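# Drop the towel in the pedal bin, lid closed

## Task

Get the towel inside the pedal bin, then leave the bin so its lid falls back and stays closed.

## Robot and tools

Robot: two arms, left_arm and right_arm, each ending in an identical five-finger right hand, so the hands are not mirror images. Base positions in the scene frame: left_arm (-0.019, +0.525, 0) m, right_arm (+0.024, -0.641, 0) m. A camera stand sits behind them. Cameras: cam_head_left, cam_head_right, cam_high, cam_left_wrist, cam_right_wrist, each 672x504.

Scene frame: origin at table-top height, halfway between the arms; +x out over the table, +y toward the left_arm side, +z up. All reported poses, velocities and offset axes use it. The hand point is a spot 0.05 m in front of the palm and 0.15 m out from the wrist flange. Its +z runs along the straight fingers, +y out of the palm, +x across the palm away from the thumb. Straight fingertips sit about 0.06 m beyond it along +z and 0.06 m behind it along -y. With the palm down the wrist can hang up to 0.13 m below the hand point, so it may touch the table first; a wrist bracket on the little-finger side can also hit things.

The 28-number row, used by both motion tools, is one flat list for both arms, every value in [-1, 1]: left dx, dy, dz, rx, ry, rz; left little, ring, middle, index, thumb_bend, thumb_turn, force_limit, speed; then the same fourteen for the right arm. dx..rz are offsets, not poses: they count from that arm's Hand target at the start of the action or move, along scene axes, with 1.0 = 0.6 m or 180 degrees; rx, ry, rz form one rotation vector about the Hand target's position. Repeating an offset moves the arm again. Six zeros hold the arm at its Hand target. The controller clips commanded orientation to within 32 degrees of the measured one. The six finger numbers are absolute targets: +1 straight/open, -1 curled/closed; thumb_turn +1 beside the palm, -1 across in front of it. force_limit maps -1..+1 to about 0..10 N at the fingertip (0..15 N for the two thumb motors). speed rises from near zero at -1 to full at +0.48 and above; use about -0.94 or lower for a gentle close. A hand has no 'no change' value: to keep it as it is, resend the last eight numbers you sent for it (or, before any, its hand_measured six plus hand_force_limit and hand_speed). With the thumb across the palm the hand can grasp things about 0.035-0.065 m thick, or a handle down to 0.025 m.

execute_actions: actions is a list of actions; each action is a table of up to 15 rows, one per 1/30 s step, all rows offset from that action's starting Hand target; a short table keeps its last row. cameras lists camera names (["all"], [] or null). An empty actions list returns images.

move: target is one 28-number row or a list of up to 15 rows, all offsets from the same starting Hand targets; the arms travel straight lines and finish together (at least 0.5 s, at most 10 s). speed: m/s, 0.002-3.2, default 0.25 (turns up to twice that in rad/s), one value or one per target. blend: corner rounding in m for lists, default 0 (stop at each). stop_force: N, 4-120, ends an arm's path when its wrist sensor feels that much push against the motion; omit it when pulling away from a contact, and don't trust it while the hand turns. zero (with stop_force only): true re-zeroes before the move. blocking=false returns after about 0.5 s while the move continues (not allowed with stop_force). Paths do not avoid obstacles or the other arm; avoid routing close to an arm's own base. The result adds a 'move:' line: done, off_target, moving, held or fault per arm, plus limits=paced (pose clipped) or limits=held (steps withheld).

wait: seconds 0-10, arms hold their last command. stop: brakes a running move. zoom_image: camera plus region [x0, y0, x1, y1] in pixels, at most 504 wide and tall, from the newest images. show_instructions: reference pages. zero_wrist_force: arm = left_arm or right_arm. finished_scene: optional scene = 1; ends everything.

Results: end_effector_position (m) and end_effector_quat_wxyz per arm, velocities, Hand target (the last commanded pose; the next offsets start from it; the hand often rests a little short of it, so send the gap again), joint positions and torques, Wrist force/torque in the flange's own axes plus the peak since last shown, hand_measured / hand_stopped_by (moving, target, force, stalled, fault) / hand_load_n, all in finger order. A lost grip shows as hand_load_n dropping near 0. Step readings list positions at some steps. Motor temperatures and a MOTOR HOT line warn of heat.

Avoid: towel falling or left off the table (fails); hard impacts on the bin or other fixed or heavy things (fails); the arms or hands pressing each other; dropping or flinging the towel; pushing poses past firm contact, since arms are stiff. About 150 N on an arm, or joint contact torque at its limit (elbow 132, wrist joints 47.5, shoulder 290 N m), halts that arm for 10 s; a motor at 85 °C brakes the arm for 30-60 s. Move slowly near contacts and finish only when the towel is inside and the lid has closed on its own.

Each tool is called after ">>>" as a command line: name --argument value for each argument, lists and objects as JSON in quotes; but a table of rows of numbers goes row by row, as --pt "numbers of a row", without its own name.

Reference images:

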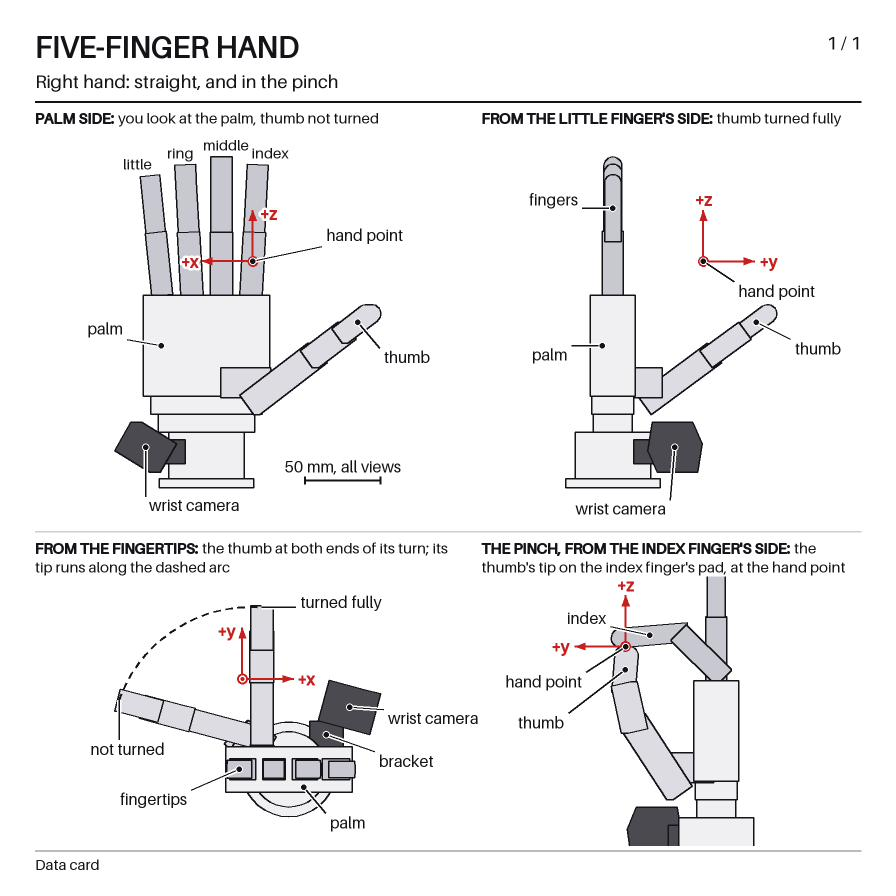

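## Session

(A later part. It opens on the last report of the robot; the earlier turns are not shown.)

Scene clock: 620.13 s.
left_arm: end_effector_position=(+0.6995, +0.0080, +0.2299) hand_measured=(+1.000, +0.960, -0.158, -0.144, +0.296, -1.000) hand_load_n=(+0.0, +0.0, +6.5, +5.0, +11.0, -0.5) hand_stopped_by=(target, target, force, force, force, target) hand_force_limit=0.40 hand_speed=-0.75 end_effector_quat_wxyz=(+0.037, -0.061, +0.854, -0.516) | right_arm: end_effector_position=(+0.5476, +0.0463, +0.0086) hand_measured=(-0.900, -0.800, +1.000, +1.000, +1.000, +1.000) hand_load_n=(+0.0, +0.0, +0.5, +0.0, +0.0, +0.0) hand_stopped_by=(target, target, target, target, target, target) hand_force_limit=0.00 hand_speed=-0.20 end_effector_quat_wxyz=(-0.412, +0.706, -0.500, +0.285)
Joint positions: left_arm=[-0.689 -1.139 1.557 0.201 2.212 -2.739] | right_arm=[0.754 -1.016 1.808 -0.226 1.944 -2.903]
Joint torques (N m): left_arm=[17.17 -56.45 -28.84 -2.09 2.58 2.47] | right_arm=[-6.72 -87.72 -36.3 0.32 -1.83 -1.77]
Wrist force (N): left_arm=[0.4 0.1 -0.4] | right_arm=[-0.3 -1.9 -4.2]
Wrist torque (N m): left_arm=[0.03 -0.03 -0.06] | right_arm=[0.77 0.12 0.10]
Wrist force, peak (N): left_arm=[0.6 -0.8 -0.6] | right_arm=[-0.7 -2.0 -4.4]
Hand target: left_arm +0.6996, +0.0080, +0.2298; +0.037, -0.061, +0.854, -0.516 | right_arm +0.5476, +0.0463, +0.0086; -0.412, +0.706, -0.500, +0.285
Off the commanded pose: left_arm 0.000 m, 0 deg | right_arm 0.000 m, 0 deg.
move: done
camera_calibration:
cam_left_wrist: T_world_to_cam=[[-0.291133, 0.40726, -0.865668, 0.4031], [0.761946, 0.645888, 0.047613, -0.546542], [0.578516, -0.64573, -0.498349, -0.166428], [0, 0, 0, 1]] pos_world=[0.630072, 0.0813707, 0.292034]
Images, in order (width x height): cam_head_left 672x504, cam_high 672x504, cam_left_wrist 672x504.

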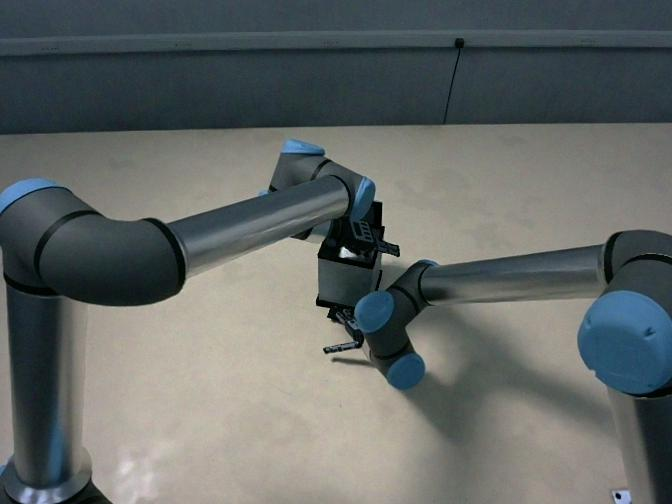

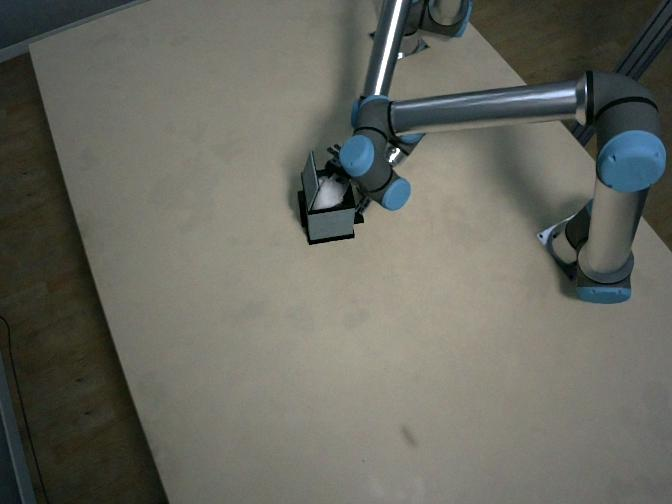

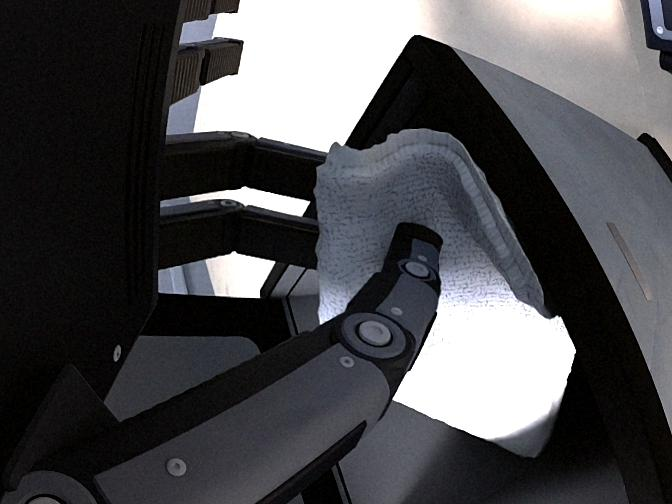

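>>> move --target '[0.017,0.045,-0.037,0,0,0, 1.0,0.96,-0.5,-0.5,0.1,-1.0,0.4,-0.75, 0.0,0.0,0.0,0,0,0, -0.9,-0.8,1,1,1,1,0,-0.2]' --speed 0.05

>>> execute_actions --actions '[[[0,0,0,0,0,0, 1.0,0.96,0.35,0.25,0.46,-1.0,0.4,-0.75, 0,0,0,0,0,0, -0.9,-0.8,1,1,1,1,0,-0.2]],[[0,0,0,0,0,0, 1.0,0.96,0.35,0.25,0.46,-1.0,0.4,-0.75, 0,0,0,0,0,0, -0.9,-0.8,1,1,1,1,0,-0.2]],[[0,0,0.01,0,0,0, 1.0,0.96,0.35,0.25,0.46,-1.0,0.4,-0.75, 0,0,0,0,0,0, -0.9,-0.8,1,1,1,1,0,-0.2]]]' --cameras '["cam_head_left", "cam_high", "cam_left_wrist"]'

>>> zoom_image --camera "cam_high" --region '[285, 110, 385, 230]'

>>> zoom_image --camera "cam_head_left" --region '[295, 160, 415, 330]'

Scene clock: 627.33 s.
left_arm: end_effector_position=(+0.7097, +0.0349, +0.2077) hand_measured=(+1.000, +0.960, -0.158, -0.144, +0.296, -1.000) hand_load_n=(+0.0, +0.0, +6.5, +5.0, +11.0, -0.5) hand_stopped_by=(target, target, force, force, force, target) hand_force_limit=0.40 hand_speed=-0.75 end_effector_quat_wxyz=(+0.037, -0.061, +0.854, -0.516) | right_arm: end_effector_position=(+0.5476, +0.0463, +0.0086) hand_measured=(-0.900, -0.800, +1.000, +1.000, +1.000, +1.000) hand_load_n=(+0.0, +0.0, +0.5, +0.0, +0.0, +0.0) hand_stopped_by=(target, target, target, target, target, target) hand_force_limit=0.00 hand_speed=-0.20 end_effector_quat_wxyz=(-0.412, +0.706, -0.500, +0.285)
Joint positions: left_arm=[-0.65 -1.123 1.578 0.181 2.243 -2.71] | right_arm=[0.754 -1.016 1.808 -0.226 1.944 -2.903]
Joint torques (N m): left_arm=[14 -60.46 -27.46 -2.37 2.31 2.03] | right_arm=[-6.36 -84.69 -35.69 0.36 -1.02 -1.81]
Wrist force (N): left_arm=[0.2 0.2 -0.7] | right_arm=[-0.5 -2.2 -4.1]
Wrist torque (N m): left_arm=[0.04 -0.01 -0.07] | right_arm=[0.70 0.14 0.09]
Wrist force, peak (N): left_arm=[0.3 0.1 -1.1] | right_arm=[-0.5 -2.1 -4.5]
Hand target: left_arm +0.7098, +0.0350, +0.2076; +0.037, -0.061, +0.854, -0.516 | right_arm +0.5476, +0.0463, +0.0086; -0.412, +0.706, -0.500, +0.285
Off the commanded pose: left_arm 0.000 m, 0 deg | right_arm 0.000 m, 0 deg.
move: done

Scene clock: 629.03 s.
left_arm: end_effector_position=(+0.7098, +0.0350, +0.2136) hand_measured=(+1.000, +0.960, +0.350, +0.250, +0.460, -1.000) hand_load_n=(+0.0, -0.5, +0.0, +0.0, +0.0, +0.0) hand_stopped_by=(target, target, target, target, target, target) hand_force_limit=0.40 hand_speed=-0.75 end_effector_quat_wxyz=(+0.037, -0.061, +0.854, -0.516) | right_arm: end_effector_position=(+0.5476, +0.0463, +0.0086) hand_measured=(-0.900, -0.800, +1.000, +1.000, +1.000, +1.000) hand_load_n=(+0.0, +0.0, +0.5, +0.0, +0.0, +0.0) hand_stopped_by=(target, target, target, target, target, target) hand_force_limit=0.00 hand_speed=-0.20 end_effector_quat_wxyz=(-0.412, +0.706, -0.500, +0.285)
Joint positions: left_arm=[-0.65 -1.127 1.573 0.191 2.243 -2.71] | right_arm=[0.754 -1.016 1.808 -0.226 1.944 -2.903]
Joint torques (N m): left_arm=[13.77 -88.8 -51.57 4.97 2.25 1.41] | right_arm=[-5.85 -87.95 -35.42 0.83 -1.2 -1.39]
Wrist force (N): left_arm=[0.1 0.1 -0.6] | right_arm=[-0.5 -1.6 -4.1]
Wrist torque (N m): left_arm=[0.02 0.00 -0.08] | right_arm=[0.81 0.14 0.11]
Wrist force, peak (N): left_arm=[0.4 2.0 0.4] | right_arm=[-0.7 -2.1 -4.4]
Hand target: left_arm +0.7098, +0.0350, +0.2136; +0.037, -0.061, +0.854, -0.516 | right_arm +0.5476, +0.0463, +0.0086; -0.412, +0.706, -0.500, +0.285
Off the commanded pose: left_arm 0.000 m, 0 deg | right_arm 0.000 m, 0 deg.
Step readings (end_effector_position of left_arm | right_arm):
0: (+0.7097, +0.0349, +0.2077) | (+0.5476, +0.0463, +0.0086)
1: (+0.7097, +0.0350, +0.2077) | (+0.5476, +0.0463, +0.0086)
2: (+0.7098, +0.0350, +0.2076) | (+0.5476, +0.0463, +0.0086)
4: (+0.7098, +0.0350, +0.2076) | (+0.5476, +0.0463, +0.0086)
8: (+0.7098, +0.0350, +0.2076) | (+0.5476, +0.0463, +0.0086)
15: (+0.7098, +0.0350, +0.2076) | (+0.5476, +0.0463, +0.0086)
16: (+0.7098, +0.0350, +0.2076) | (+0.5476, +0.0463, +0.0086)
17: (+0.7098, +0.0350, +0.2076) | (+0.5476, +0.0463, +0.0086)
19: (+0.7098, +0.0350, +0.2076) | (+0.5476, +0.0463, +0.0086)
23: (+0.7098, +0.0350, +0.2076) | (+0.5476, +0.0463, +0.0086)
30: (+0.7098, +0.0350, +0.2076) | (+0.5476, +0.0463, +0.0086)
31: (+0.7098, +0.0350, +0.2076) | (+0.5476, +0.0463, +0.0086)
32: (+0.7097, +0.0351, +0.2083) | (+0.5476, +0.0463, +0.0086)
34: (+0.7097, +0.0351, +0.2107) | (+0.5476, +0.0463, +0.0086)
38: (+0.7097, +0.0351, +0.2129) | (+0.5476, +0.0463, +0.0086)
45: (+0.7098, +0.0350, +0.2135) | (+0.5476, +0.0463, +0.0086)
camera_calibration:
cam_left_wrist: T_world_to_cam=[[-0.291133, 0.40726, -0.865668, 0.380951], [0.761946, 0.645888, 0.047613, -0.571117], [0.578516, -0.64573, -0.498349, -0.163011], [0, 0, 0, 1]] pos_world=[0.640372, 0.108471, 0.275734]
Images, in order (width x height): cam_head_left 672x504, cam_high 672x504, cam_left_wrist 672x504.

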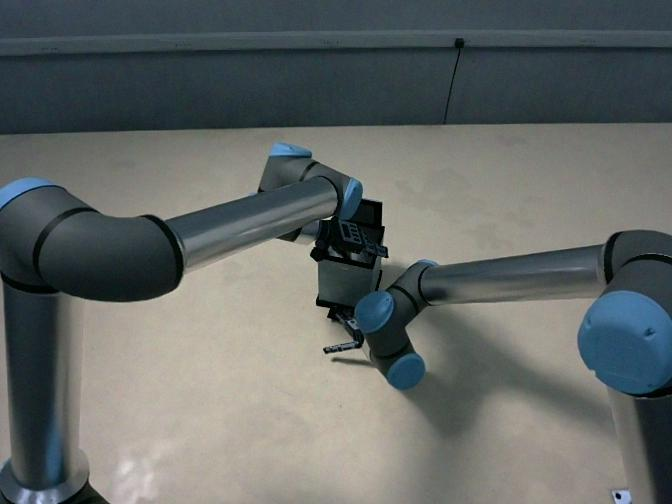

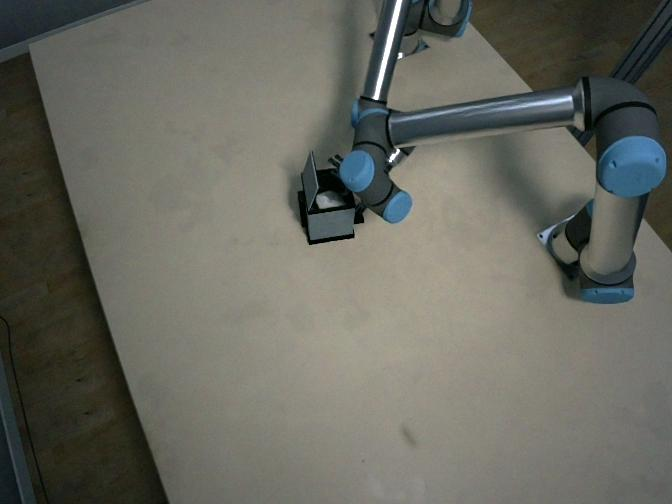

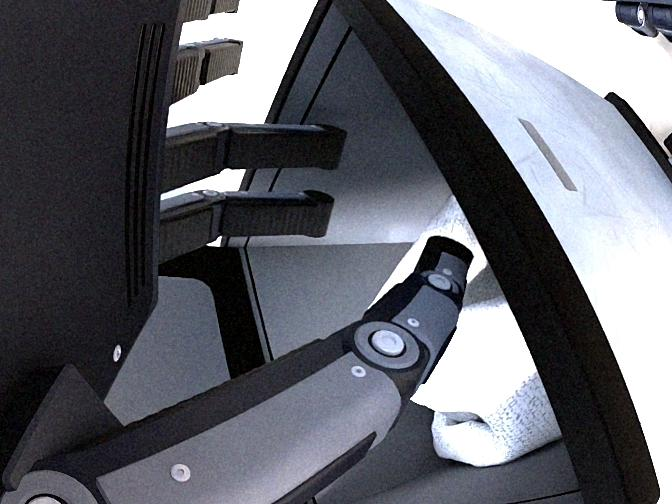

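Scaled by 4.200 from the camera's 672x504 image, which has a finer 960x720 frame.

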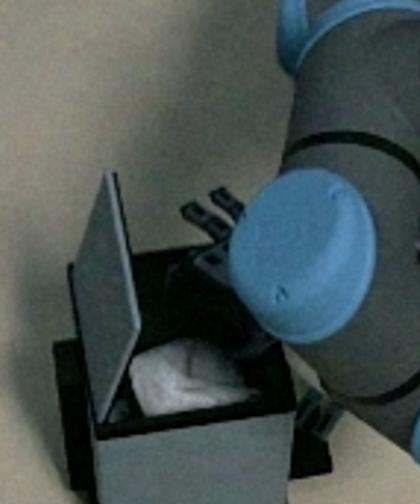

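Scaled by 2.965 from the camera's 672x504 image, which has a finer 960x720 frame.

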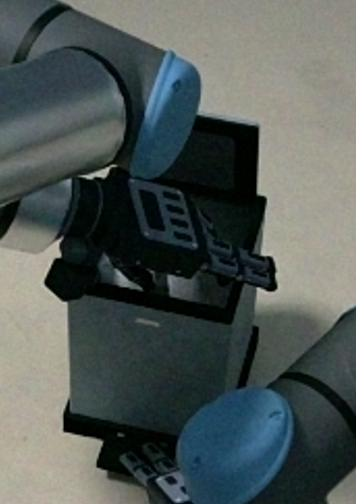

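>>> move --pt "-0.02 0.0 0.2 0 0 0 1.0 0.96 0.35 0.25 0.46 -1.0 0.4 -0.75 0.0 0.0 0.0 0 0 0 -0.9 -0.8 1 1 1 1 0 -0.2" --pt "-0.02 0.5 0.42 0 0 0 1.0 0.96 0.35 0.25 0.46 -1.0 0.4 -0.75 0.0 0.0 0.0 0 0 0 -0.9 -0.8 1 1 1 1 0 -0.2" --speed '[0.12, 0.25]' --blend '[0.02, 0]' --cameras '["cam_head_left", "cam_high", "cam_left_wrist"]'

>>> zoom_image --camera "cam_high" --region '[285, 110, 385, 230]'

>>> zoom_image --camera "cam_head_left" --region '[295, 160, 415, 330]'

Scene clock: 636.63 s.
left_arm: end_effector_position=(+0.6978, +0.3350, +0.4656) hand_measured=(+1.000, +0.960, +0.350, +0.250, +0.460, -1.000) hand_load_n=(-0.5, +0.0, +0.0, +0.0, +0.0, +0.0) hand_stopped_by=(target, target, target, target, target, target) hand_force_limit=0.40 hand_speed=-0.75 end_effector_quat_wxyz=(+0.037, -0.061, +0.854, -0.516) | right_arm: end_effector_position=(+0.5476, +0.0463, +0.0086) hand_measured=(-0.900, -0.800, +1.000, +1.000, +1.000, +1.000) hand_load_n=(+0.0, +0.0, +0.5, -0.5, +0.0, +0.0) hand_stopped_by=(target, target, target, target, target, target) hand_force_limit=0.00 hand_speed=-0.20 end_effector_quat_wxyz=(-0.412, +0.706, -0.500, +0.285)
Joint positions: left_arm=[-0.252 -1.303 1.405 0.84 2.529 -2.299] | right_arm=[0.754 -1.016 1.808 -0.226 1.944 -2.903]
Joint torques (N m): left_arm=[11.81 -47.78 -53.82 6.6 3.25 2.32] | right_arm=[-4.56 -86.34 -37.26 0.8 -0.95 -0.88]
Wrist force (N): left_arm=[0.5 0.2 -0.4] | right_arm=[-0.9 -1.8 -4.0]
Wrist torque (N m): left_arm=[0.05 -0.05 -0.03] | right_arm=[0.78 0.19 0.08]
Wrist force, peak (N): left_arm=[0.0 0.3 -2.1] | right_arm=[-0.9 -1.6 -4.7]
Hand target: left_arm +0.6978, +0.3350, +0.4656; +0.037, -0.061, +0.854, -0.516 | right_arm +0.5476, +0.0463, +0.0086; -0.412, +0.706, -0.500, +0.285
Off the commanded pose: left_arm 0.000 m, 0 deg | right_arm 0.000 m, 0 deg.
move: done
camera_calibration:
cam_left_wrist: T_world_to_cam=[[-0.291133, 0.40726, -0.865668, 0.47344], [0.761946, 0.645888, 0.047613, -0.767598], [0.578516, -0.64573, -0.498349, 0.163228], [0, 0, 0, 1]] pos_world=[0.628272, 0.408371, 0.527734]
Images, in order (width x height): cam_head_left 672x504, cam_high 672x504, cam_left_wrist 672x504.

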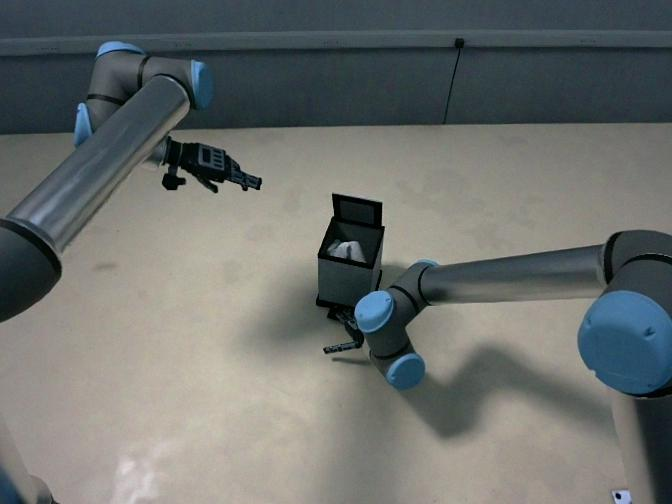

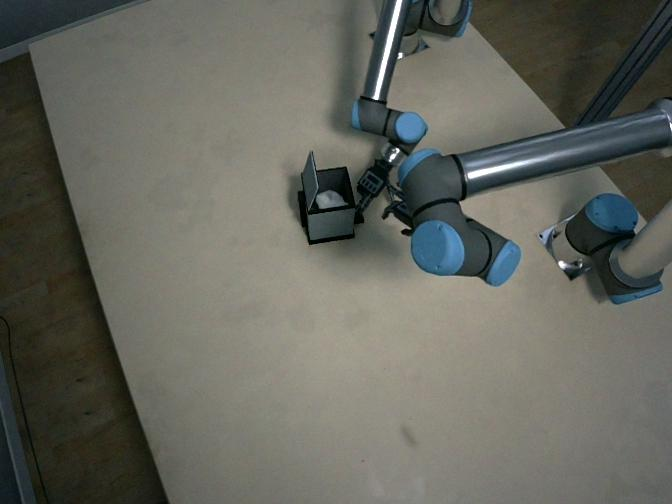

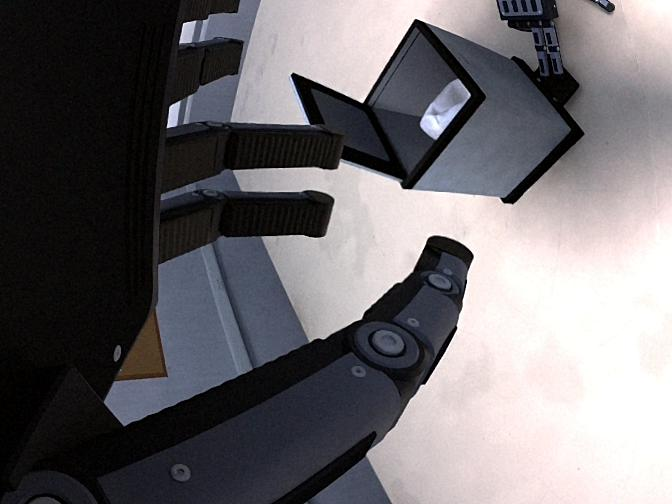

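Scaled by 4.200 from the camera's 672x504 image, which has a finer 960x720 frame.

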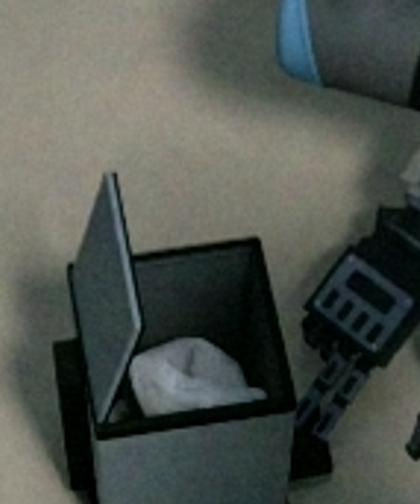

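Scaled by 2.965 from the camera's 672x504 image, which has a finer 960x720 frame.

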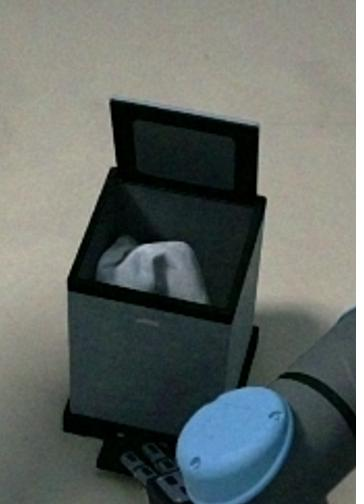

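>>> move --pt "0 0 0 0 0 0 1.0 0.96 0.35 0.25 0.46 -1.0 0.4 -0.75 0.0 0.0 0.04 0 0 0 -0.9 -0.8 1 1 1 1 0 -0.2" --pt "0 0 0 0 0 0 1.0 0.96 0.35 0.25 0.46 -1.0 0.4 -0.75 -0.12 -0.1 0.12 0 0 0 -0.9 -0.8 1 1 1 1 0 -0.2" --speed '[0.015, 0.15]' --blend '[0.003, 0]' --cameras '["cam_head_left", "cam_high", "cam_left_wrist"]'

>>> zoom_image --camera "cam_high" --region '[285, 110, 385, 260]'

>>> zoom_image --camera "cam_head_left" --region '[295, 160, 415, 330]'

Scene clock: 643.93 s.
left_arm: end_effector_position=(+0.6978, +0.3350, +0.4656) hand_measured=(+1.000, +0.960, +0.350, +0.250, +0.460, -1.000) hand_load_n=(+0.0, +0.0, +0.0, -0.5, +0.0, +0.0) hand_stopped_by=(target, target, target, target, target, target) hand_force_limit=0.40 hand_speed=-0.75 end_effector_quat_wxyz=(+0.037, -0.061, +0.854, -0.516) | right_arm: end_effector_position=(+0.4756, -0.0136, +0.0806) hand_measured=(-0.900, -0.800, +1.000, +1.000, +1.000, +1.000) hand_load_n=(+0.0, +0.0, +0.0, +0.0, +0.0, -0.5) hand_stopped_by=(target, target, target, target, target, target) hand_force_limit=0.00 hand_speed=-0.20 end_effector_quat_wxyz=(-0.412, +0.706, -0.500, +0.285)
Joint positions: left_arm=[-0.252 -1.303 1.405 0.84 2.529 -2.298] | right_arm=[0.769 -1.213 1.96 -0.178 1.956 -2.895]
Joint torques (N m): left_arm=[16.19 -46.91 -53.13 6.4 3.04 2.4] | right_arm=[12.11 -76.77 -25.21 2.57 2.02 2.28]
Wrist force (N): left_arm=[0.3 -0.1 -0.4] | right_arm=[-0.4 1.3 -1.0]
Wrist torque (N m): left_arm=[0.01 -0.02 -0.04] | right_arm=[0.37 0.11 0.01]
Wrist force, peak (N): left_arm=[0.8 0.6 0.0] | right_arm=[-0.6 -1.7 -4.7]
Hand target: left_arm +0.6978, +0.3350, +0.4656; +0.037, -0.061, +0.854, -0.516 | right_arm +0.4756, -0.0137, +0.0806; -0.412, +0.706, -0.500, +0.285
Off the commanded pose: left_arm 0.000 m, 0 deg | right_arm 0.000 m, 0 deg.
move: done
camera_calibration:
cam_left_wrist: T_world_to_cam=[[-0.291133, 0.40726, -0.865668, 0.473428], [0.761946, 0.645888, 0.047613, -0.767739], [0.578516, -0.64573, -0.498349, 0.163235], [0, 0, 0, 1]] pos_world=[0.628372, 0.408471, 0.527734]
Images, in order (width x height): cam_head_left 672x504, cam_high 672x504, cam_left_wrist 672x504.

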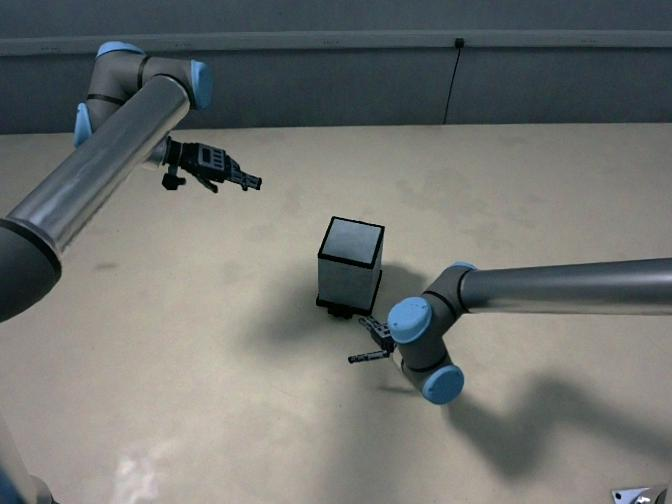

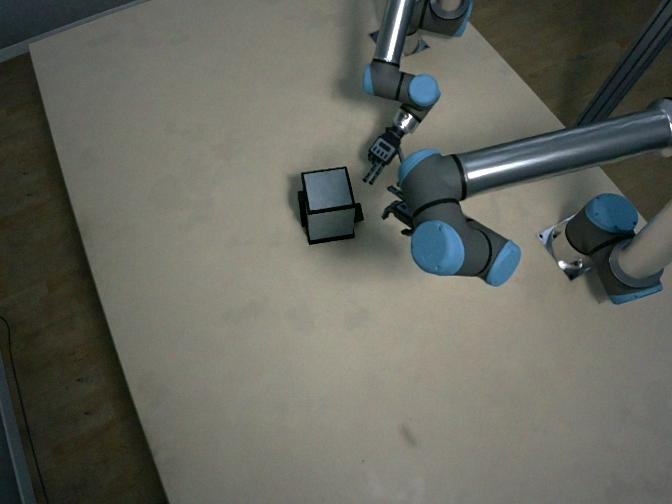

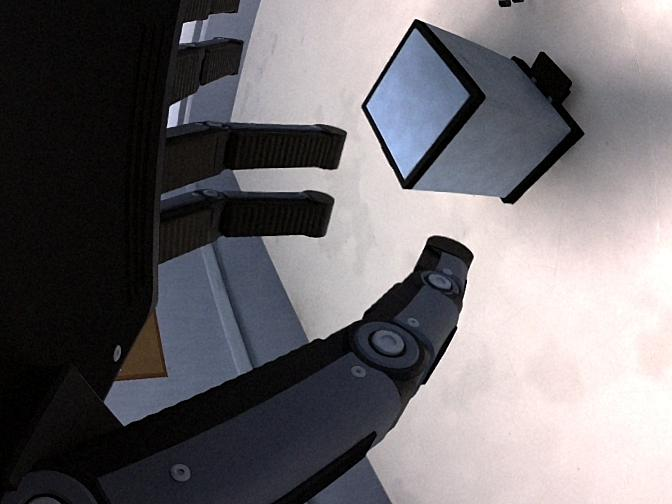

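Scaled by 3.360 from the camera's 672x504 image, which has a finer 960x720 frame.

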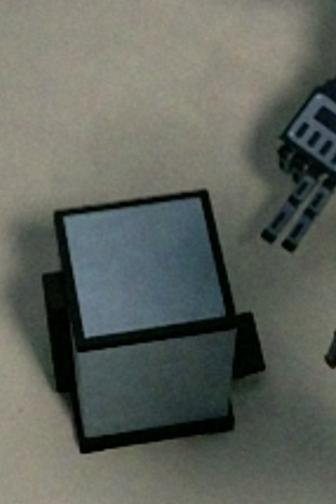

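Scaled by 2.965 from the camera's 672x504 image, which has a finer 960x720 frame.

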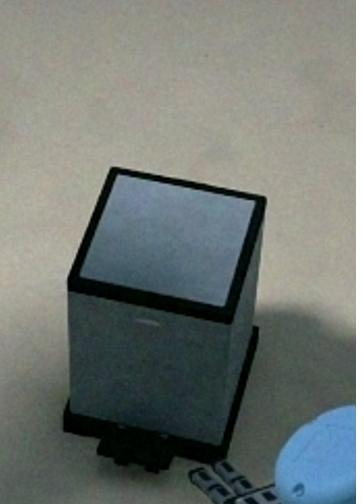

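>>> finished_scene

The scene is finished: the task was done.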